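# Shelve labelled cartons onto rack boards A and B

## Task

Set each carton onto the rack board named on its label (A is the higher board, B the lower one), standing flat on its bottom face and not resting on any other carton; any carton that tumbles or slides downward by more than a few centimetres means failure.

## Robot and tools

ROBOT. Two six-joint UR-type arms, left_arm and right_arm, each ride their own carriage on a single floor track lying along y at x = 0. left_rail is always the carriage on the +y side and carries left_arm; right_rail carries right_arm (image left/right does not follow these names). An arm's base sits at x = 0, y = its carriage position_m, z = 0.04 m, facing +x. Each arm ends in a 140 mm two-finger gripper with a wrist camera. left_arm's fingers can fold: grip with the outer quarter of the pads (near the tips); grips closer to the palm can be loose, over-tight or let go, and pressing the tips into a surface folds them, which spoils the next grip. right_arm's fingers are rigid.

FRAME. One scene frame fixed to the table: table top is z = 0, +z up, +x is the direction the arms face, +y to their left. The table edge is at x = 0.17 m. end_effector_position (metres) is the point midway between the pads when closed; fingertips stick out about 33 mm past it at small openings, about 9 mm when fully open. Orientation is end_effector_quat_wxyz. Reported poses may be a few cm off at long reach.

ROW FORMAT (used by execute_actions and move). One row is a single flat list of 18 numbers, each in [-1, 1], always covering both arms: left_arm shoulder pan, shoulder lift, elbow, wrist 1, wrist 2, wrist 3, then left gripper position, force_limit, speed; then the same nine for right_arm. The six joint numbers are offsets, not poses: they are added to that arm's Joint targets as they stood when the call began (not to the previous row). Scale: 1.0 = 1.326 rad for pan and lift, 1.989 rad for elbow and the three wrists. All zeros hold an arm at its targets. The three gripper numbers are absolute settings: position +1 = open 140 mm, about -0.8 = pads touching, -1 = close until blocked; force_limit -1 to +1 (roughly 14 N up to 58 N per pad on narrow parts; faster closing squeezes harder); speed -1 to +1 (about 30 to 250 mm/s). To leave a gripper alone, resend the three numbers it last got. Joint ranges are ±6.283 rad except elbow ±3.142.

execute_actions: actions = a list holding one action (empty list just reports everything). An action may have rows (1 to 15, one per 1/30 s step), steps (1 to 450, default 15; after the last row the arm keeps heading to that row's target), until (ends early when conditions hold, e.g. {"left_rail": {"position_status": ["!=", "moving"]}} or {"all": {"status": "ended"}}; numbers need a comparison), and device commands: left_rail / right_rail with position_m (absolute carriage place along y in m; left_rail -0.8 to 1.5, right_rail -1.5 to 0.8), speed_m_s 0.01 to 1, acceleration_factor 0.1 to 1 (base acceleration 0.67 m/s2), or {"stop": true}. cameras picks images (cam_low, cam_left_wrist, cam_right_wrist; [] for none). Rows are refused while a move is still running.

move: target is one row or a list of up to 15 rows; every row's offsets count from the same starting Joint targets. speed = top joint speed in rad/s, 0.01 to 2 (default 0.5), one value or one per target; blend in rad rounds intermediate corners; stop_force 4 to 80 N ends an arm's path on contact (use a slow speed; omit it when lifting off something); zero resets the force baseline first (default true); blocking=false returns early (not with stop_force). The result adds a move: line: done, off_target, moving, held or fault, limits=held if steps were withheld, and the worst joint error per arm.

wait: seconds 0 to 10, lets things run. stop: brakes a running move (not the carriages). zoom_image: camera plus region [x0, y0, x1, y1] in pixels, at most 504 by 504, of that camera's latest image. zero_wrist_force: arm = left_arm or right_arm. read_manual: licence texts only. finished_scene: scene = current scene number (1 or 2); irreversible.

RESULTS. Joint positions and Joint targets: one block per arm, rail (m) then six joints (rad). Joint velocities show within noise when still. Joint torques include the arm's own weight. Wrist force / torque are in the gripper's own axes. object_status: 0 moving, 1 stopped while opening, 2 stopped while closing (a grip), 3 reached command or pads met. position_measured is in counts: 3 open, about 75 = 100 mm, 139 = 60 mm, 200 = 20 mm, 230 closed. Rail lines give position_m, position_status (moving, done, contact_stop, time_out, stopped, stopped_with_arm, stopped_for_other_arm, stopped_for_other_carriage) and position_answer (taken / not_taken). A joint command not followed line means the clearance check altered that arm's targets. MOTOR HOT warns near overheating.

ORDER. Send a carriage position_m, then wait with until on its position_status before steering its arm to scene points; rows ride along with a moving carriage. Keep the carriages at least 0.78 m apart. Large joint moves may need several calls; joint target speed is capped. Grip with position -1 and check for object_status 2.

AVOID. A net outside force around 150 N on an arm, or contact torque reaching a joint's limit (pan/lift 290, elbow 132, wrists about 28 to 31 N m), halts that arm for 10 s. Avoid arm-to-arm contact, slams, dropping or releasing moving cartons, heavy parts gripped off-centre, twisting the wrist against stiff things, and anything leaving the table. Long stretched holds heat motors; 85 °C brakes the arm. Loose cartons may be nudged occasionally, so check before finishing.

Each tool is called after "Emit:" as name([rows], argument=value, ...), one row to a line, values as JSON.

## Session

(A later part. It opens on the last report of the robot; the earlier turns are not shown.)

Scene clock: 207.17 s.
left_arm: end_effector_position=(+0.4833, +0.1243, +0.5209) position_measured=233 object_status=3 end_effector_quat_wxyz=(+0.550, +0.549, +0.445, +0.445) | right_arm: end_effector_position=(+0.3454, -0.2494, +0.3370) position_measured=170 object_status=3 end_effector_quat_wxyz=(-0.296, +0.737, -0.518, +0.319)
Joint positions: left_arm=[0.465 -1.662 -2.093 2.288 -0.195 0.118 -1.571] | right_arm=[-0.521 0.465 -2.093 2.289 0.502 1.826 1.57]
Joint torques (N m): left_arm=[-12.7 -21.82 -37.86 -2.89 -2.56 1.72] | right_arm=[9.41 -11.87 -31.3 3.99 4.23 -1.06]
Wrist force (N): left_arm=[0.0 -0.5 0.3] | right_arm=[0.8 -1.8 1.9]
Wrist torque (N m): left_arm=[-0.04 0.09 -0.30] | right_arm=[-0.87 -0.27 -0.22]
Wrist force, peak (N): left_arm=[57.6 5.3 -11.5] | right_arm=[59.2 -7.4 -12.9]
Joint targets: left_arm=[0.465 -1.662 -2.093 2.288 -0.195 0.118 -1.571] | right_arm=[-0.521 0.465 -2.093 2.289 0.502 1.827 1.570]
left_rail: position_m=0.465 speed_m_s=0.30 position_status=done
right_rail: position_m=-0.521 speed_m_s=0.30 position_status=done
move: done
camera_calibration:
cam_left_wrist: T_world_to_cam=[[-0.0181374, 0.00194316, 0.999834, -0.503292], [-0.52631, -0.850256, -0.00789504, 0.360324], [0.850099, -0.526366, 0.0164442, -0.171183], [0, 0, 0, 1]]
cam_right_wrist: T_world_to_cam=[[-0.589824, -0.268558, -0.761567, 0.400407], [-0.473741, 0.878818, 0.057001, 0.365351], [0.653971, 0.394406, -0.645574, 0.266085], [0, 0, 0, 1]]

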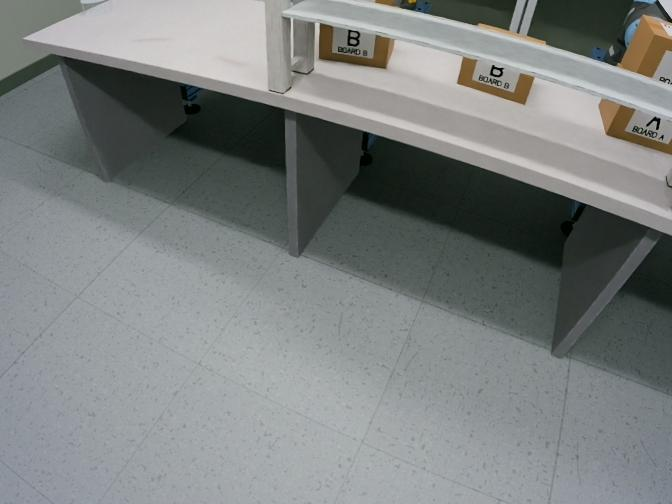

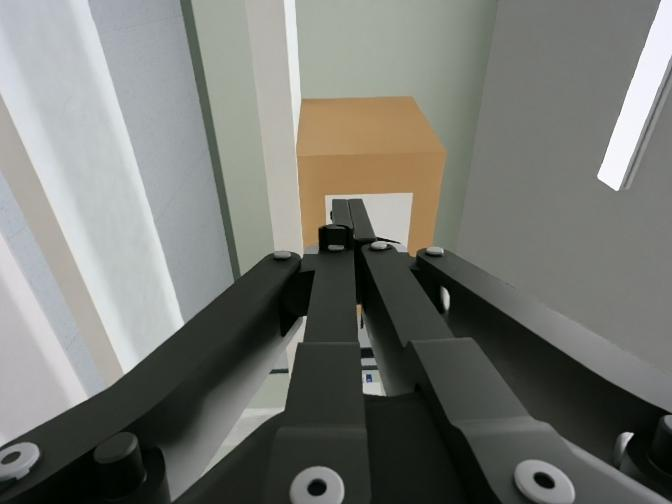

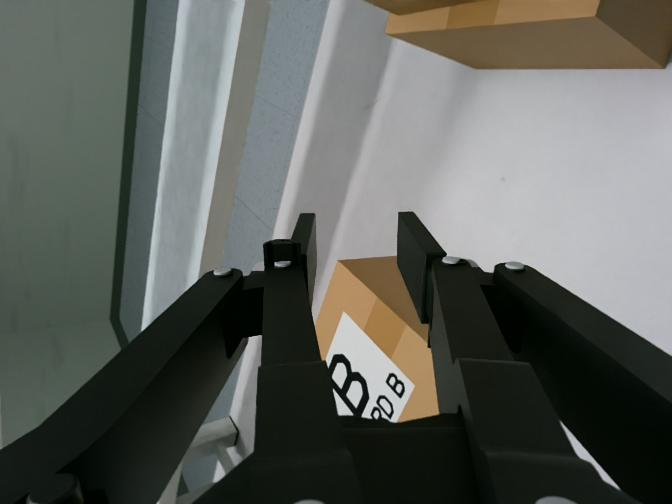

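Emit:
execute_actions([
  {"left_rail":{"position_m":0.4805,"speed_m_s":0.2},"steps":60,"until":{"all":{"status":"ended"}}},
], cameras=[])

Emit:
execute_actions([
  {"right_rail":{"position_m":-0.5015,"speed_m_s":0.2},"steps":60,"until":{"all":{"status":"ended"}}},
], cameras=[])

Emit:
move(target=[-0.1327,-0.0260,0.0713,-0.0539,-0.0885,0,-1,0.5,0,0.0318,-0.0260,0.0708,-0.4044,0.0212,0,-0.325,0.5,0], speed=0.5, cameras=[])

Emit:
move([
  [0,0.1936,0.1153,-0.2443,0,0,-1,0.5,0,0,0.1936,0.1153,-0.2443,0,0,-0.325,0.5,0],
  [0,0.3799,0.1526,-0.4059,0,0,-1,0.5,0,0,0.3799,0.1526,-0.4059,0,0,-0.325,0.5,0],
  [0,0.6638,0.1714,-0.6139,0,0,-1,0.5,0,0,0.6638,0.1714,-0.6139,0,0,-0.325,0.5,0],
], speed=0.2, blend=0.03, stop_force=25, cameras=["cam_left_wrist","cam_right_wrist"])

Emit:
move(target=[0.0392,0.0169,-0.0551,0.0438,0.0261,0,-1,0.5,0,0.1357,0.0169,-0.0551,0.0438,0.0905,0,-0.325,0.5,0], speed=0.05, stop_force=18, cameras=["cam_left_wrist","cam_right_wrist"])

Scene clock: 248.83 s.
Wrist force, peak (N): left_arm=[-2.2 -0.4 0.5] | right_arm=[1.0 -2.3 1.8]
Tool commands: left_gripper/position=-1.0 left_gripper/force_limit=+0.5 left_gripper/speed=+0.0 right_gripper/position=-0.325 right_gripper/force_limit=+0.5 right_gripper/speed=+0.0
left_rail: position_m=0.481 speed_m_s=0.20 position_status=done
right_rail: position_m=-0.521 speed_m_s=0.30 position_status=done

Scene clock: 249.43 s.
Wrist force, peak (N): left_arm=[0.2 -0.8 0.4] | right_arm=[2.7 -1.2 1.3]
Tool commands: left_gripper/position=-1.0 left_gripper/force_limit=+0.5 left_gripper/speed=+0.0 right_gripper/position=-0.325 right_gripper/force_limit=+0.5 right_gripper/speed=+0.0
left_rail: position_m=0.481 speed_m_s=0.20 position_status=done
right_rail: position_m=-0.502 position_m_goal=-0.501 speed_m_s=0.20 position_status=done

Scene clock: 251.67 s.
Wrist force, peak (N): left_arm=[0.0 -1.2 0.2] | right_arm=[0.9 -2.8 2.1]
left_rail: position_m=0.481 speed_m_s=0.20 position_status=done
right_rail: position_m=-0.501 speed_m_s=0.20 position_status=done
move: done

Scene clock: 258.80 s.
Wrist force, peak (N): left_arm=[0.0 -0.6 0.6] | right_arm=[1.4 -1.7 2.9]
left_rail: position_m=0.481 speed_m_s=0.20 position_status=done
right_rail: position_m=-0.501 speed_m_s=0.20 position_status=done
move: done
camera_calibration:
cam_left_wrist: T_world_to_cam=[[-0.0182109, 0.00174697, 0.999833, -0.0940746], [-0.526253, -0.850289, -0.00809946, 0.357528], [0.850133, -0.526313, 0.0164039, -0.116281], [0, 0, 0, 1]]
cam_right_wrist: T_world_to_cam=[[-0.0172438, 0.018498, -0.99968, 0.12858], [-0.500295, 0.865504, 0.024645, 0.368324], [0.865683, 0.50056, -0.00567019, -0.120958], [0, 0, 0, 1]]
Images, in order: cam_left_wrist, cam_right_wrist.

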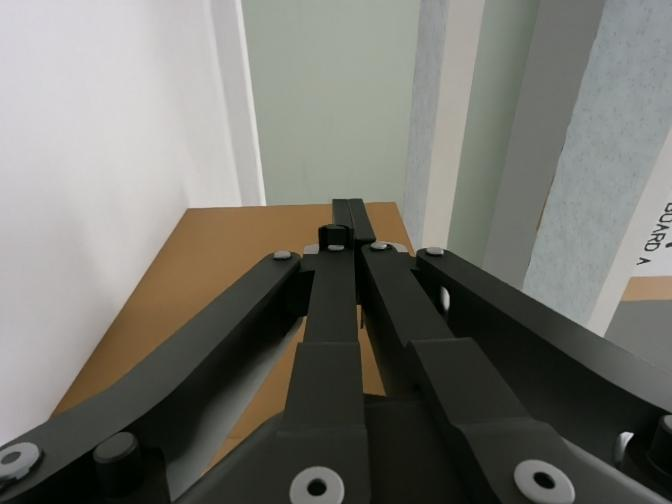

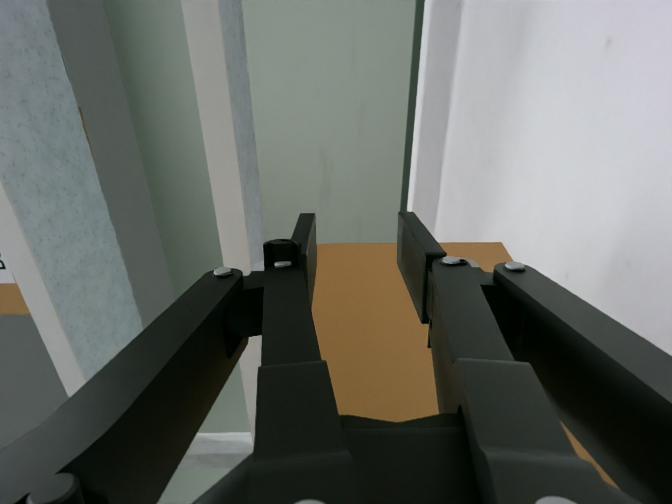

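Scene clock: 262.20 s.
left_arm: end_effector_position=(+0.4418, +0.1161, +0.1104) position_measured=233 object_status=3 end_effector_quat_wxyz=(+0.549, +0.549, +0.445, +0.445) | right_arm: end_effector_position=(+0.4447, -0.1388, +0.1104) position_measured=170 object_status=3 end_effector_quat_wxyz=(+0.549, -0.550, +0.445, -0.445)
Joint positions: left_arm=[0.48 -1.806 -1.234 2.704 -1.47 -0.026 -1.571] | right_arm=[-0.501 0.615 -1.234 2.704 -1.47 1.977 1.57]
Joint torques (N m): left_arm=[-24.65 -59.8 -5.98 -4.25 1.62 1.12] | right_arm=[-7.78 -48.22 -1.12 -6.11 -8.59 -0.92]
Wrist force (N): left_arm=[15.3 -1.0 0.1] | right_arm=[13.7 -4.0 1.9]
Wrist torque (N m): left_arm=[0.00 0.81 -0.30] | right_arm=[-0.79 -0.10 -0.09]
Wrist force, peak (N): left_arm=[21.8 -1.0 -8.0] | right_arm=[21.5 -3.5 -2.4]
Joint targets: left_arm=[0.481 -1.806 -1.234 2.704 -1.470 -0.026 -1.571] | right_arm=[-0.501 0.615 -1.234 2.704 -1.470 1.977 1.570]
left_rail: position_m=0.480 position_m_goal=0.481 speed_m_s=0.20 position_status=done
right_rail: position_m=-0.501 speed_m_s=0.20 position_status=done
move: contact (left_arm, right_arm); left_arm: the elbow is farthest, 0.042 rad from its target; right_arm: the wrist 2 is farthest, 0.072 rad from its target
camera_calibration:
cam_left_wrist: T_world_to_cam=[[-0.0182128, 0.00169443, 0.999833, -0.0935381], [-0.526128, -0.850366, -0.00814272, 0.328266], [0.85021, -0.526188, 0.016379, -0.133548], [0, 0, 0, 1]]
cam_right_wrist: T_world_to_cam=[[-0.0172627, 0.0184601, -0.999681, 0.127547], [-0.500089, 0.865624, 0.0246203, 0.341543], [0.865802, 0.500354, -0.00571135, -0.138862], [0, 0, 0, 1]]
Images, in order: cam_left_wrist, cam_right_wrist.

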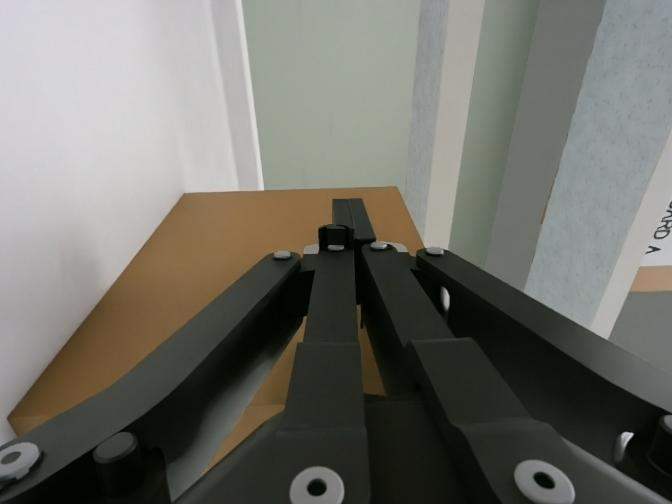

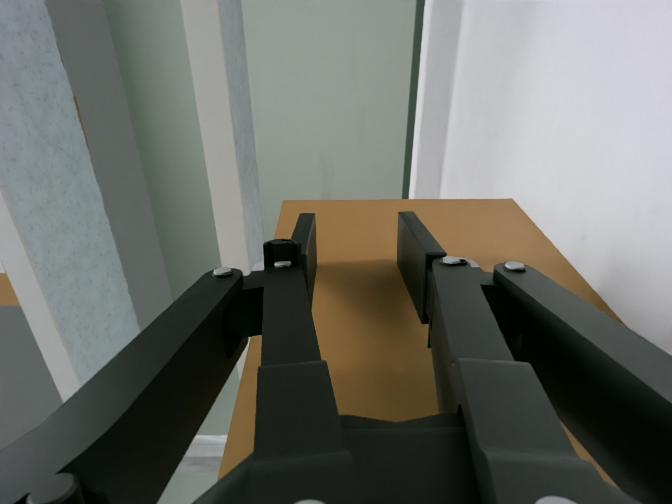

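Emit:
move([
  [0.0050,0.0013,-0.0028,0.0019,0.0034,0,-1,0.5,0,0.0115,0.0013,-0.0028,0.0019,0.0077,0,-0.325,0.5,0],
  [0.0050,-0.1121,-0.0068,0.0816,0.0034,0,-1,0.5,0,0.0115,-0.1121,-0.0068,0.0816,0.0077,0,-0.325,0.5,0],
], speed=[0.02,0.05], cameras=["cam_left_wrist","cam_right_wrist"])

Scene clock: 297.73 s.
left_arm: end_effector_position=(+0.4430, +0.1137, +0.1507) position_measured=233 object_status=3 end_effector_quat_wxyz=(+0.549, +0.550, +0.445, +0.445) | right_arm: end_effector_position=(+0.4428, -0.1352, +0.1506) position_measured=170 object_status=3 end_effector_quat_wxyz=(+0.549, -0.550, +0.445, -0.445)
Joint positions: left_arm=[0.48 -1.8 -1.382 2.69 -1.307 -0.019 -1.571] | right_arm=[-0.501 0.631 -1.382 2.691 -1.308 1.993 1.57]
Joint torques (N m): left_arm=[-37.45 -56.45 -58.91 -1.11 25.75 1.36] | right_arm=[26.96 -51.73 -40.78 -2.12 -14.01 -0.9]
Wrist force (N): left_arm=[48.1 -10.9 -8.9] | right_arm=[50.8 5.2 -6.3]
Wrist torque (N m): left_arm=[0.24 1.87 -0.18] | right_arm=[-0.78 0.70 0.07]
Wrist force, peak (N): left_arm=[58.0 -11.3 -10.9] | right_arm=[60.7 6.1 -8.5]
Joint targets: left_arm=[0.481 -1.800 -1.382 2.690 -1.307 -0.020 -1.571] | right_arm=[-0.501 0.631 -1.383 2.691 -1.308 1.993 1.570]
left_rail: position_m=0.480 position_m_goal=0.481 speed_m_s=0.20 position_status=done
right_rail: position_m=-0.501 speed_m_s=0.20 position_status=done
move: done
camera_calibration:
cam_left_wrist: T_world_to_cam=[[-0.0182365, 0.00158356, 0.999832, -0.133827], [-0.526281, -0.850271, -0.00825245, 0.327227], [0.850115, -0.526343, 0.0163393, -0.136452], [0, 0, 0, 1]]
cam_right_wrist: T_world_to_cam=[[-0.017357, 0.0183869, -0.99968, 0.167694], [-0.500012, 0.865669, 0.0246036, 0.336538], [0.865844, 0.500279, -0.00583175, -0.138774], [0, 0, 0, 1]]
Images, in order: cam_left_wrist, cam_right_wrist.

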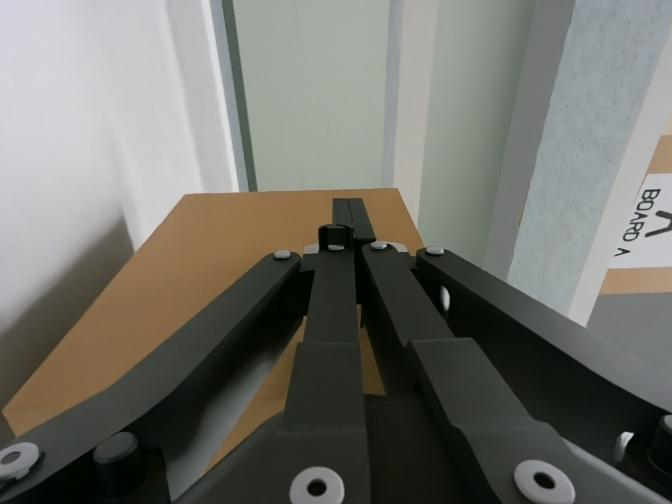

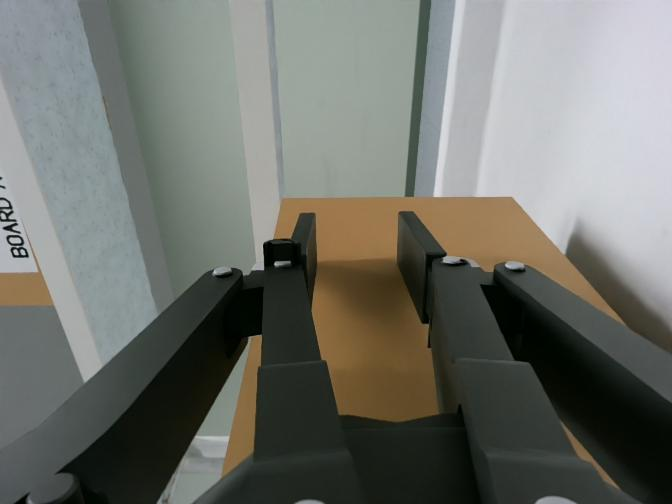

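Emit:
move([
  [0,-0.1169,-0.0105,0.0884,0,0,-1,0.5,0,0,-0.1169,-0.0105,0.0884,0,0,-0.325,0.5,0],
  [0.0278,-0.2130,-0.0301,0.1721,0.0185,0,-1,0.5,0,-0.0165,-0.2130,-0.0301,0.1721,-0.0110,0,-0.325,0.5,0],
  [0.0690,-0.2866,-0.0560,0.2471,0.0460,0,-1,0.5,0,-0.0398,-0.2866,-0.0560,0.2471,-0.0265,0,-0.325,0.5,0],
  [0.1094,-0.3419,-0.0855,0.3134,0.0729,0,-1,0.5,0,-0.0615,-0.3419,-0.0855,0.3134,-0.0410,0,-0.325,0.5,0],
  [0.1617,-0.3729,-0.1173,0.3659,0.1078,0,-1,0.5,0,-0.0880,-0.3729,-0.1173,0.3659,-0.0587,0,-0.325,0.5,0],
  [0.2485,-0.3385,-0.1320,0.3577,0.1656,0,-1,0.5,0,-0.1286,-0.3385,-0.1320,0.3577,-0.0857,0,-0.325,0.5,0],
  [0.3283,-0.3023,-0.1487,0.3503,0.2189,0,-1,0.5,0,-0.1628,-0.3023,-0.1487,0.3503,-0.1085,0,-0.325,0.5,0],
], speed=0.09, blend=0.01, cameras=["cam_left_wrist","cam_right_wrist"])

Emit:
move([
  [0.0825,0.0425,-0.0215,-0.0068,0.0550,0,-1,0.5,0,-0.0327,0.0425,-0.0215,-0.0068,-0.0218,0,-0.325,0.5,0],
  [0.1559,0.0853,-0.0452,-0.0117,0.1040,0,-1,0.5,0,-0.0598,0.0853,-0.0452,-0.0117,-0.0399,0,-0.325,0.5,0],
  [0.2210,0.1279,-0.0709,-0.0143,0.1474,0,-1,0.5,0,-0.0826,0.1279,-0.0709,-0.0143,-0.0551,0,-0.325,0.5,0],
  [0.2787,0.1701,-0.0984,-0.0149,0.1858,0,-1,0.5,0,-0.1020,0.1701,-0.0984,-0.0149,-0.0680,0,-0.325,0.5,0],
  [0.3299,0.2116,-0.1276,-0.0134,0.2199,0,-1,0.5,0,-0.1185,0.2116,-0.1276,-0.0134,-0.0790,0,-0.325,0.5,0],
  [0.3589,0.2373,-0.1467,-0.0115,0.2393,0,-1,0.5,0,-0.1276,0.2373,-0.1467,-0.0115,-0.0851,0,-0.325,0.5,0],
], speed=0.07, blend=0.01, cameras=["cam_left_wrist","cam_right_wrist"])

Emit:
move(target=[0,0.0229,0.0112,-0.0265,0,0,-1,0.5,0,0,0.0229,0.0112,-0.0265,0,0,-0.325,0.5,0], speed=0.025, stop_force=9, cameras=["cam_left_wrist","cam_right_wrist"])

Emit:
move(target=[0,0.0110,0.0056,-0.0128,0,0,-1,0.5,0,0,0.0110,0.0056,-0.0128,0,0,-0.325,0.5,0], speed=0.02, stop_force=10, cameras=["cam_left_wrist","cam_right_wrist"])

Scene clock: 327.43 s.
Wrist force, peak (N): left_arm=[59.5 -10.6 -11.2] | right_arm=[61.8 5.8 -8.6]
left_rail: position_m=0.481 speed_m_s=0.20 position_status=done
right_rail: position_m=-0.502 position_m_goal=-0.501 speed_m_s=0.20 position_status=done
move: off_target (left_arm, right_arm; path cut at 10 s); path passed 6 of 7 targets; left_arm: the shoulder pan is farthest, 0.050 rad from its target; right_arm: the shoulder lift is farthest, 0.022 rad from its target
camera_calibration:
cam_left_wrist: T_world_to_cam=[[-0.0180364, 0.00146959, 0.999836, -0.352979], [-0.526213, -0.850313, -0.00824273, 0.388144], [0.850162, -0.526275, 0.0161099, -0.236383], [0, 0, 0, 1]]
cam_right_wrist: T_world_to_cam=[[-0.0174848, 0.0184033, -0.999678, 0.390566], [-0.499958, 0.865698, 0.0246814, 0.387313], [0.865873, 0.500228, -0.00593568, -0.235789], [0, 0, 0, 1]]
Images, in order: cam_left_wrist, cam_right_wrist.

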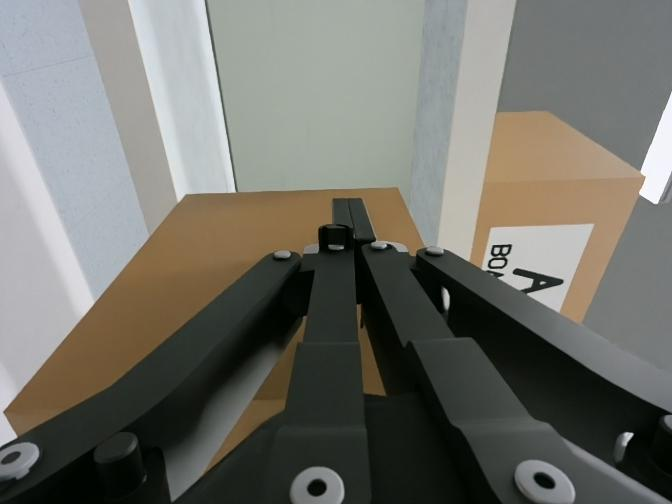

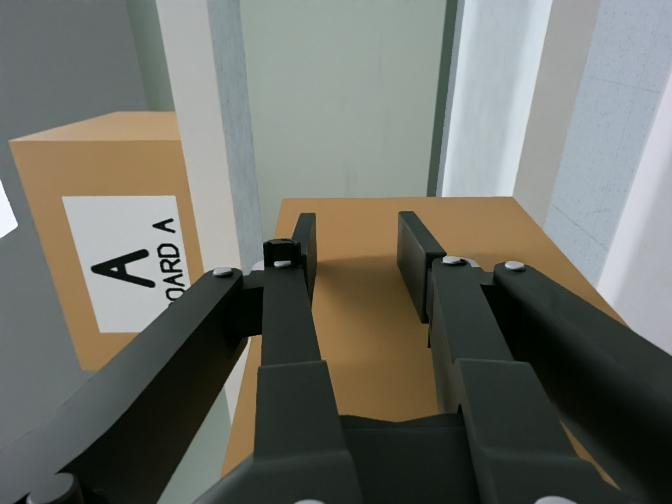

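Scene clock: 339.13 s.
left_arm: end_effector_position=(+0.5943, +0.1138, +0.3718) position_measured=233 object_status=3 end_effector_quat_wxyz=(+0.547, +0.549, +0.447, +0.447) | right_arm: end_effector_position=(+0.5954, -0.1358, +0.3720) position_measured=170 object_status=3 end_effector_quat_wxyz=(+0.547, -0.548, +0.447, -0.447)
Joint positions: left_arm=[0.48 -1.308 -1.751 2.369 -0.616 0.466 -1.571] | right_arm=[-0.502 0.394 -1.751 2.369 -0.618 1.762 1.57]
Joint torques (N m): left_arm=[-27.23 -25.77 -66.82 -5.05 6.99 -0.14] | right_arm=[22.89 -24.31 -43.81 -3.35 -5.64 -0.12]
Wrist force (N): left_arm=[38.9 -10.3 -7.4] | right_arm=[41.4 6.4 -4.3]
Wrist torque (N m): left_arm=[0.23 1.48 -0.22] | right_arm=[-0.79 0.43 -0.20]
Wrist force, peak (N): left_arm=[75.0 -10.4 -14.1] | right_arm=[77.7 6.7 -11.1]
Joint targets: left_arm=[0.481 -1.308 -1.751 2.369 -0.616 0.466 -1.571] | right_arm=[-0.501 0.394 -1.751 2.369 -0.618 1.762 1.570]
Tool commands: left_gripper/position=-1.0 left_gripper/force_limit=+0.498039 left_gripper/speed=+0.003922 right_gripper/position=-0.32549 right_gripper/force_limit=+0.498039 right_gripper/speed=+0.003922
TORQUE FAULT: the external load on joint 6 (wrist 2) of the left arm reached its load limit, and that arm stopped for 10 seconds. TORQUE FAULT: the external load on joint 6 (wrist 2) of the right arm reached its load limit, and that arm stopped for 10 seconds. A torque fault puts only its own arm into a fault stop. Those arms' remaining commands of this call were not run. Before the stops ended, the hold on the most loaded joint of each of those arms was turned back a little, the way its load pushed it. Those arms' targets are now where they stood when their stops ended, not their last commands. Those arms keep their grips as last carried out and accept commands again: back off and push less far. Each of those arms stops again whenever a joint's load reaches its limit.
left_rail: position_m=0.480 position_m_goal=0.481 speed_m_s=0.20 position_status=done
right_rail: position_m=-0.502 position_m_goal=-0.501 speed_m_s=0.20 position_status=done
move: fault (left_arm, right_arm); path passed 0 of 6 targets; left_arm: the wrist 2 is farthest, 0.375 rad from its target; right_arm: the shoulder lift is farthest, 0.260 rad from its target
camera_calibration:
cam_left_wrist: T_world_to_cam=[[-0.0175291, -0.000341825, 0.999846, -0.352324], [-0.52051, -0.853804, -0.00941738, 0.406188], [0.853676, -0.520595, 0.0147885, -0.270839], [0, 0, 0, 1]]
cam_right_wrist: T_world_to_cam=[[-0.0178055, 0.0183522, -0.999673, 0.391917], [-0.494244, 0.868971, 0.0247559, 0.404865], [0.869141, 0.494523, -0.00640202, -0.27182], [0, 0, 0, 1]]
Images, in order: cam_left_wrist, cam_right_wrist.

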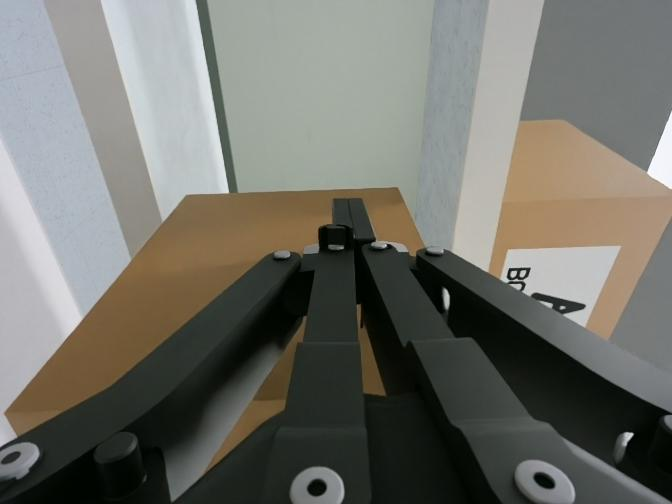

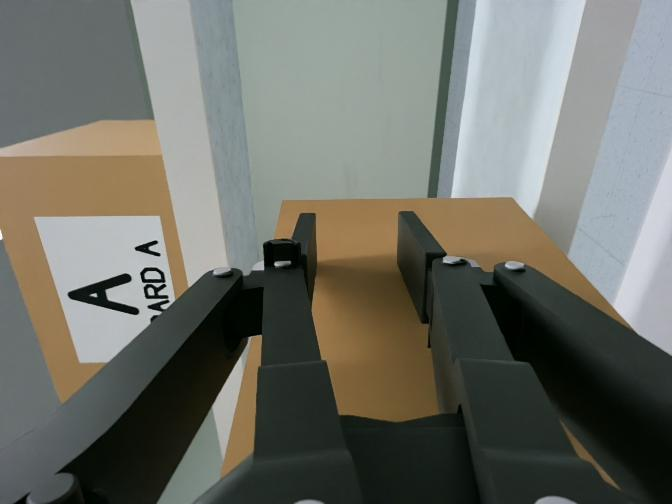

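not run: an earlier result of this reply reported a stop or a fault. Calls in your next reply go to the robot.

not run: an earlier result of this reply reported a stop or a fault. Calls in your next reply go to the robot.

Emit:
move([
  [0.0670,0.0368,-0.0188,-0.0067,0.0447,0,-1,0.5,0,-0.0233,0.0368,-0.0188,-0.0057,-0.0155,0,-0.325,0.5,0],
  [0.1287,0.0739,-0.0401,-0.0102,0.0858,0,-1,0.5,0,-0.0460,0.0739,-0.0401,-0.0092,-0.0307,0,-0.325,0.5,0],
], speed=0.06, blend=0.01, cameras=["cam_left_wrist","cam_right_wrist"])

Scene clock: 366.63 s.
left_arm: end_effector_position=(+0.6636, +0.1138, +0.3715) position_measured=233 object_status=3 end_effector_quat_wxyz=(+0.548, +0.548, +0.447, +0.447) | right_arm: end_effector_position=(+0.6634, -0.1349, +0.3714) position_measured=170 object_status=3 end_effector_quat_wxyz=(+0.548, -0.548, +0.447, -0.447)
Joint positions: left_arm=[0.481 -1.137 -1.653 2.29 -0.637 0.636 -1.571] | right_arm=[-0.502 0.333 -1.653 2.29 -0.636 1.701 1.57]
Joint torques (N m): left_arm=[-19.01 -11.44 -78.55 -13.1 23.62 -0.07] | right_arm=[12.62 -22.86 -55.15 -12.75 -23.93 0.25]
Wrist force (N): left_arm=[44.0 -9.2 -7.9] | right_arm=[45.7 5.4 -4.9]
Wrist torque (N m): left_arm=[0.25 1.61 -0.20] | right_arm=[-0.91 0.60 -0.25]
Wrist force, peak (N): left_arm=[47.6 -10.3 -8.6] | right_arm=[49.9 6.5 -5.8]
Joint targets: left_arm=[0.481 -1.137 -1.653 2.290 -0.637 0.636 -1.571] | right_arm=[-0.501 0.333 -1.653 2.290 -0.636 1.701 1.570]
left_rail: position_m=0.481 speed_m_s=0.20 position_status=done
right_rail: position_m=-0.502 position_m_goal=-0.501 speed_m_s=0.20 position_status=done
move: done
camera_calibration:
cam_left_wrist: T_world_to_cam=[[-0.0180212, 0.00167, 0.999836, -0.350715], [-0.520518, -0.853814, -0.0079558, 0.441753], [0.853661, -0.520576, 0.016256, -0.330519], [0, 0, 0, 1]]
cam_right_wrist: T_world_to_cam=[[-0.0177595, 0.0184272, -0.999672, 0.39253], [-0.494319, 0.868927, 0.0247988, 0.437677], [0.869099, 0.494597, -0.00632284, -0.331407], [0, 0, 0, 1]]
Images, in order: cam_left_wrist, cam_right_wrist.

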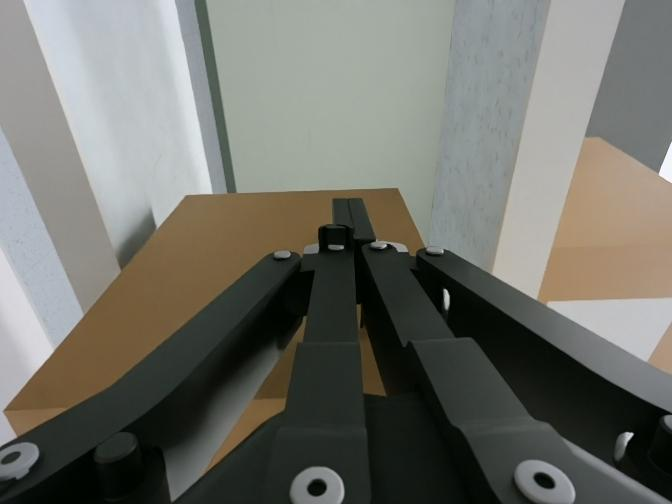

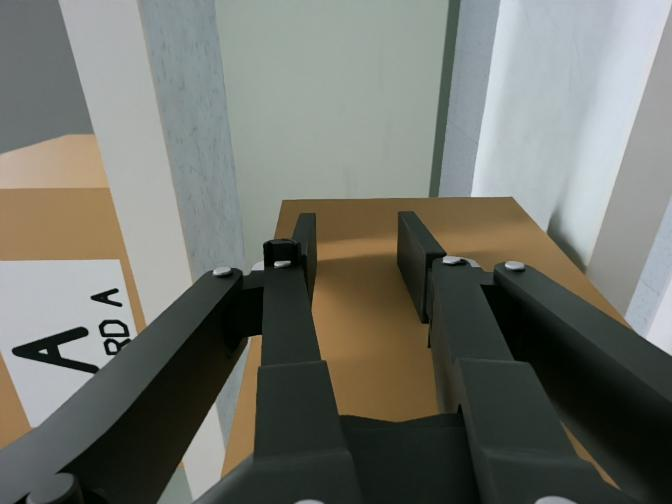

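Emit:
move([
  [0.0555,0.0370,-0.0228,-0.0019,0.0370,0,-1,0.5,0,-0.0196,0.0370,-0.0228,-0.0019,-0.0130,0,-0.325,0.5,0],
  [0.1055,0.0737,-0.0469,-0.0022,0.0704,0,-1,0.5,0,-0.0366,0.0737,-0.0469,-0.0022,-0.0244,0,-0.325,0.5,0],
  [0.1506,0.1099,-0.0723,-0.0009,0.1004,0,-1,0.5,0,-0.0514,0.1099,-0.0723,-0.0009,-0.0342,0,-0.325,0.5,0],
  [0.1856,0.1406,-0.0951,0.0014,0.1237,0,-1,0.5,0,-0.0627,0.1406,-0.0951,0.0014,-0.0418,0,-0.325,0.5,0],
], speed=0.06, blend=0.01, cameras=["cam_left_wrist","cam_right_wrist"])

Emit:
move(target=[0,0.0229,0.0112,-0.0265,0,0,-1,0.5,0,0,0.0229,0.0112,-0.0265,0,0,-0.325,0.5,0], speed=0.025, stop_force=9, cameras=["cam_left_wrist","cam_right_wrist"])

Emit:
move(target=[0,0.0110,0.0056,-0.0128,0,0,-1,0.5,0,0,0.0110,0.0056,-0.0128,0,0,-0.325,0.5,0], speed=0.02, stop_force=10, cameras=["cam_left_wrist","cam_right_wrist"])

Scene clock: 381.97 s.
Wrist force, peak (N): left_arm=[47.8 -9.3 -8.6] | right_arm=[50.1 7.4 -6.2]
left_rail: position_m=0.481 speed_m_s=0.20 position_status=done
right_rail: position_m=-0.501 speed_m_s=0.20 position_status=done
move: done
camera_calibration:
cam_left_wrist: T_world_to_cam=[[-0.0179119, 0.00164393, 0.999838, -0.3483], [-0.520463, -0.853847, -0.00792009, 0.511932], [0.853696, -0.520521, 0.0161496, -0.44565], [0, 0, 0, 1]]
cam_right_wrist: T_world_to_cam=[[-0.0178542, 0.0184765, -0.99967, 0.394981], [-0.494316, 0.868926, 0.0248885, 0.504353], [0.869099, 0.494597, -0.00638076, -0.448651], [0, 0, 0, 1]]
Images, in order: cam_left_wrist, cam_right_wrist.

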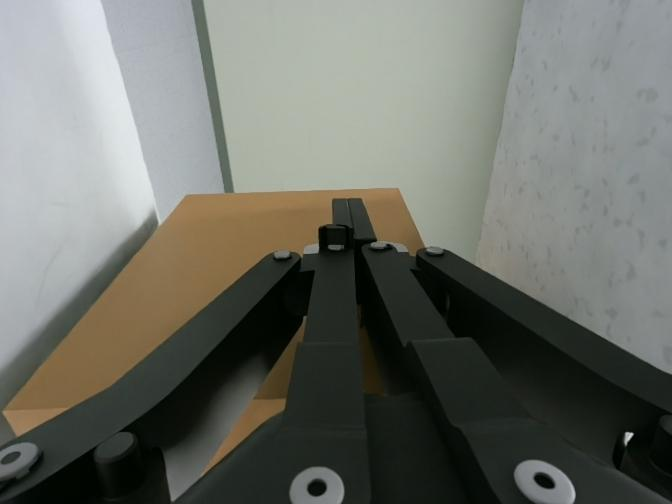

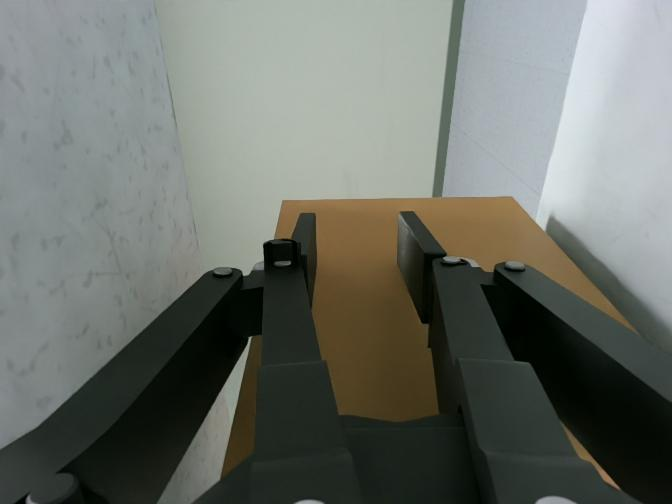

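Scene clock: 384.80 s.
Wrist force, peak (N): left_arm=[45.6 4.9 -10.2] | right_arm=[51.5 -6.6 -10.4]
left_rail: position_m=0.480 position_m_goal=0.481 speed_m_s=0.20 position_status=done
right_rail: position_m=-0.501 speed_m_s=0.20 position_status=done
move: contact (left_arm, right_arm); left_arm: the wrist 1 is farthest, 0.016 rad from its target; right_arm: the wrist 1 is farthest, 0.013 rad from its target
camera_calibration:
cam_left_wrist: T_world_to_cam=[[-0.0180607, 0.00182807, 0.999835, -0.330183], [-0.520448, -0.853857, -0.00784005, 0.511746], [0.853702, -0.520504, 0.0163727, -0.445762], [0, 0, 0, 1]]
cam_right_wrist: T_world_to_cam=[[-0.0175805, 0.018547, -0.999673, 0.37549], [-0.494288, 0.868944, 0.0248142, 0.504989], [0.869121, 0.494562, -0.00610887, -0.449189], [0, 0, 0, 1]]
Images, in order: cam_left_wrist, cam_right_wrist.

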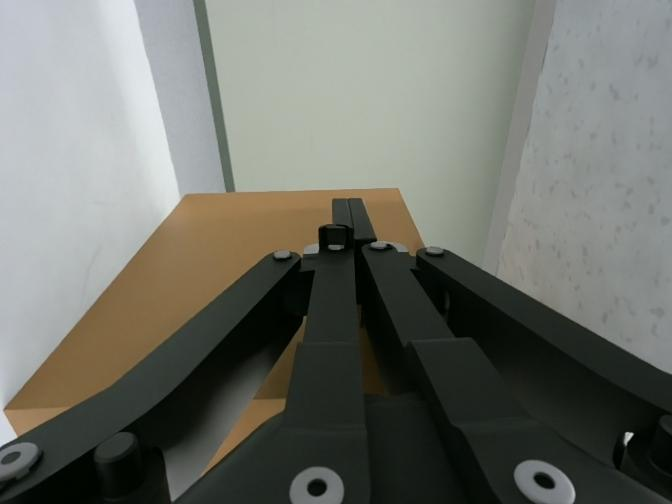

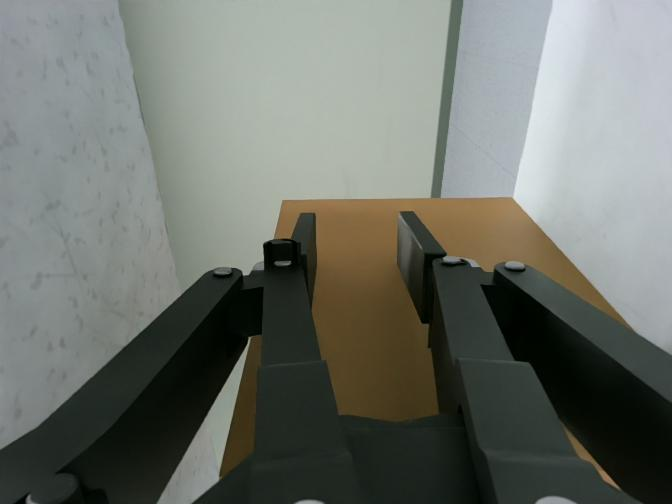

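Scene clock: 386.23 s.
left_arm: end_effector_position=(+0.7988, +0.1136, +0.3531) position_measured=233 object_status=3 end_effector_quat_wxyz=(+0.548, +0.548, +0.447, +0.447) | right_arm: end_effector_position=(+0.7987, -0.1349, +0.3515) position_measured=170 object_status=3 end_effector_quat_wxyz=(+0.548, -0.548, +0.447, -0.447)
Joint positions: left_arm=[0.48 -0.891 -1.445 2.116 -0.672 0.882 -1.571] | right_arm=[-0.501 0.25 -1.443 2.118 -0.674 1.618 1.57]
Joint torques (N m): left_arm=[-26.78 -63.95 -67.15 -1.83 23.79 -0.08] | right_arm=[26.13 -55.86 -43.27 0.45 -23.97 0.35]
Wrist force (N): left_arm=[45.7 5.4 -12.2] | right_arm=[50.8 -8.4 -10.8]
Wrist torque (N m): left_arm=[-0.12 1.79 -0.39] | right_arm=[-0.54 0.60 0.03]
Wrist force, peak (N): left_arm=[47.2 12.4 -14.8] | right_arm=[51.4 -13.5 -13.7]
Joint targets: left_arm=[0.481 -0.891 -1.445 2.116 -0.672 0.882 -1.571] | right_arm=[-0.501 0.250 -1.443 2.118 -0.674 1.618 1.570]
left_rail: position_m=0.480 position_m_goal=0.481 speed_m_s=0.20 position_status=done
right_rail: position_m=-0.501 speed_m_s=0.20 position_status=done
move: contact (left_arm, right_arm); left_arm: the wrist 1 is farthest, 0.025 rad from its target; right_arm: the wrist 1 is farthest, 0.024 rad from its target
camera_calibration:
cam_left_wrist: T_world_to_cam=[[-0.018329, 0.00215948, 0.99983, -0.32965], [-0.520446, -0.85386, -0.00769665, 0.511668], [0.853698, -0.520498, 0.0167743, -0.445958], [0, 0, 0, 1]]
cam_right_wrist: T_world_to_cam=[[-0.0172896, 0.018621, -0.999677, 0.374672], [-0.494294, 0.868943, 0.0247348, 0.505048], [0.869123, 0.494562, -0.00581943, -0.449337], [0, 0, 0, 1]]
Images, in order: cam_left_wrist, cam_right_wrist.

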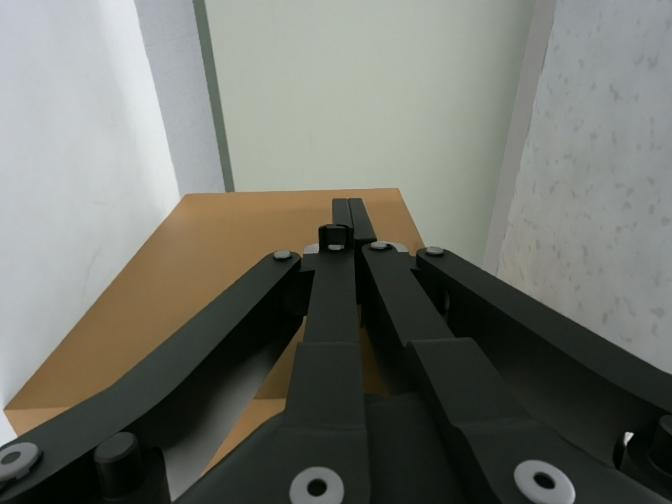

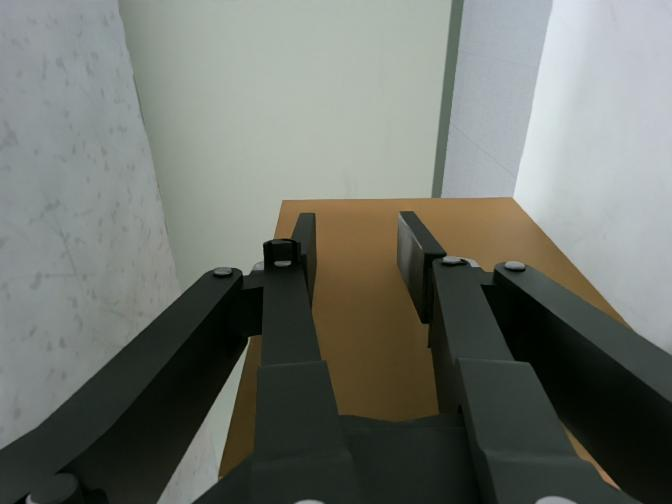

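Emit:
move([
  [0.0265,-0.0170,0.0142,-0.0024,0.0177,0,-1,0.5,0,-0.0405,-0.0185,0.0132,-0.0014,-0.0270,0,-0.325,0.5,0],
  [-0.0754,-0.1025,0.0748,-0.0060,-0.0503,0,-1,0.5,0,-0.0134,-0.1040,0.0738,-0.0050,-0.0089,0,-0.325,0.5,0],
  [-0.2172,-0.1979,0.1321,0.0004,-0.1448,0,-1,0.5,0,0.0277,-0.1994,0.1311,0.0014,0.0184,0,-0.325,0.5,0],
], speed=[0.04,0.15,0.2], cameras=["cam_left_wrist","cam_right_wrist"])

Emit:
move(target=[-0.5218,-0.3541,-0.0098,0.2459,-0.3442,0,-1,0.5,0,0.1967,-0.3299,-0.0162,0.2361,0.1278,0,-0.325,0.5,0], speed=0.3, cameras=["cam_low"])

Emit:
execute_actions([
  {"left_rail":{"position_m":0.982,"speed_m_s":0.5},"steps":150,"until":{"all":{"status":"ended"}}},
], cameras=[])

Emit:
execute_actions([
  {"right_rail":{"position_m":-0.038,"speed_m_s":0.5},"steps":150,"until":{"all":{"status":"ended"}}},
], cameras=["cam_left_wrist","cam_right_wrist"])

Scene clock: 442.97 s.
Wrist force, peak (N): left_arm=[46.2 5.5 -12.0] | right_arm=[51.3 -7.7 -10.8]
left_rail: position_m=0.480 position_m_goal=0.481 speed_m_s=0.20 position_status=done
right_rail: position_m=-0.502 position_m_goal=-0.501 speed_m_s=0.20 position_status=done
move: done
camera_calibration:
cam_left_wrist: T_world_to_cam=[[-0.0178299, 0.00117472, 0.99984, -0.33173], [-0.52045, -0.853852, -0.00827784, 0.45027], [0.853706, -0.520515, 0.0158354, -0.289797], [0, 0, 0, 1]]
cam_right_wrist: T_world_to_cam=[[-0.0164586, 0.0188509, -0.999687, 0.373059], [-0.494425, 0.868874, 0.0245242, 0.44833], [0.869065, 0.494673, -0.0049801, -0.292379], [0, 0, 0, 1]]
Images, in order: cam_left_wrist, cam_right_wrist.

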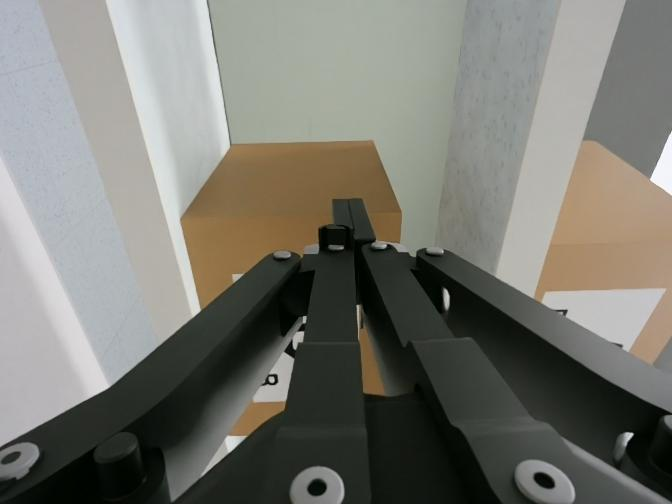

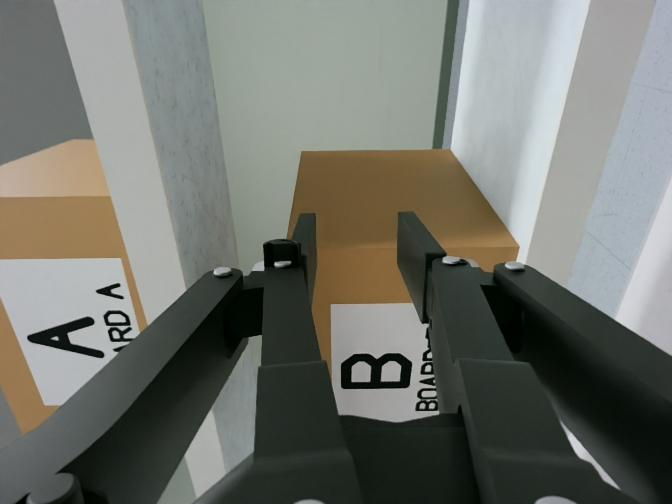

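Scene clock: 445.80 s.
Wrist force, peak (N): left_arm=[0.8 -1.2 1.3] | right_arm=[-4.7 -0.7 3.1]
left_rail: position_m=0.480 position_m_goal=0.481 speed_m_s=0.20 position_status=done
right_rail: position_m=-0.502 position_m_goal=-0.501 speed_m_s=0.20 position_status=done
move: done
Images, in order: cam_low.

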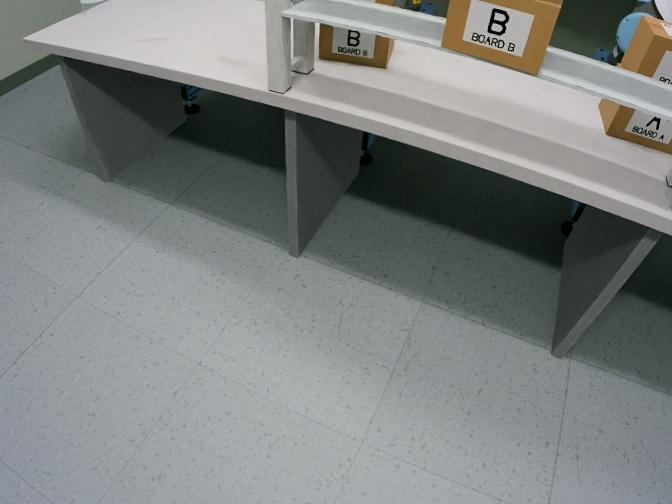

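Scene clock: 447.83 s.
Wrist force, peak (N): left_arm=[-1.6 -0.4 0.4] | right_arm=[-4.6 -0.7 3.1]
Tool commands: left_gripper/position=-1.0 left_gripper/force_limit=+0.5 left_gripper/speed=+0.0 right_gripper/position=-0.325 right_gripper/force_limit=+0.5 right_gripper/speed=+0.0
left_rail: position_m=0.982 speed_m_s=0.50 position_status=done
right_rail: position_m=-0.502 position_m_goal=-0.501 speed_m_s=0.20 position_status=done

Scene clock: 449.80 s.
left_arm: end_effector_position=(+0.4366, +0.6561, +0.5006) position_measured=233 object_status=3 end_effector_quat_wxyz=(+0.549, +0.550, +0.445, +0.445) | right_arm: end_effector_position=(+0.4367, +0.2995, +0.5012) position_measured=170 object_status=3 end_effector_quat_wxyz=(+0.549, -0.549, +0.445, -0.445) end_effector_velocity=(+0.000, +0.001, +0.001) end_effector_angular_velocity=(+0.001, -0.001, +0.001)
Joint positions: left_arm=[0.982 -1.871 -2.177 2.36 -0.182 -0.09 -1.571] | right_arm=[-0.038 0.547 -2.145 2.346 -0.202 1.909 1.57]
Joint velocities: left_arm=[within noise] | right_arm=[0.001 0 -0.001 0 0 -0.001 0.001]
Joint torques (N m): left_arm=[-2.78 27.64 -38.82 -0.7 1.82 0.29] | right_arm=[-1.67 12.55 -43.83 -0.36 0.2 -0.06]
Wrist force (N): left_arm=[0.2 -0.3 0.1] | right_arm=[-4.7 -0.7 2.8]
Wrist torque (N m): left_arm=[0.00 0.07 -0.30] | right_arm=[-0.82 0.88 -0.39]
Wrist force, peak (N): left_arm=[-0.1 -0.7 0.4] | right_arm=[-6.0 -0.9 3.0]
Joint targets: left_arm=[0.982 -1.871 -2.177 2.360 -0.182 -0.090 -1.571] | right_arm=[-0.038 0.547 -2.145 2.346 -0.202 1.909 1.570]
Tool commands: left_gripper/position=-1.0 left_gripper/force_limit=+0.5 left_gripper/speed=+0.0 right_gripper/position=-0.325 right_gripper/force_limit=+0.5 right_gripper/speed=+0.0
left_rail: position_m=0.982 speed_m_s=0.50 position_status=done
right_rail: position_m=-0.038 speed_m_s=0.50 position_status=done
camera_calibration:
cam_left_wrist: T_world_to_cam=[[-0.0183857, 0.00122119, 0.99983, -0.484243], [-0.526652, -0.850037, -0.00864629, 0.788131], [0.849882, -0.526722, 0.0162717, 0.149181], [0, 0, 0, 1]]
cam_right_wrist: T_world_to_cam=[[-0.0165544, 0.0189098, -0.999684, 0.509623], [-0.500179, 0.865571, 0.0246557, -0.0514271], [0.865764, 0.50043, -0.00487069, -0.349475], [0, 0, 0, 1]]
Images, in order: cam_left_wrist, cam_right_wrist.

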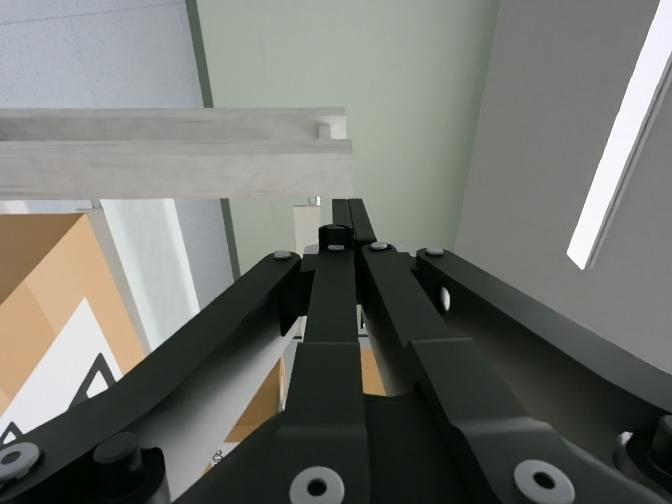

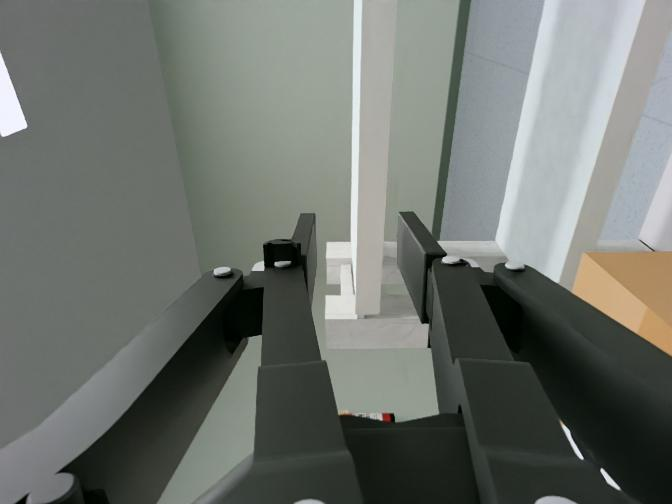

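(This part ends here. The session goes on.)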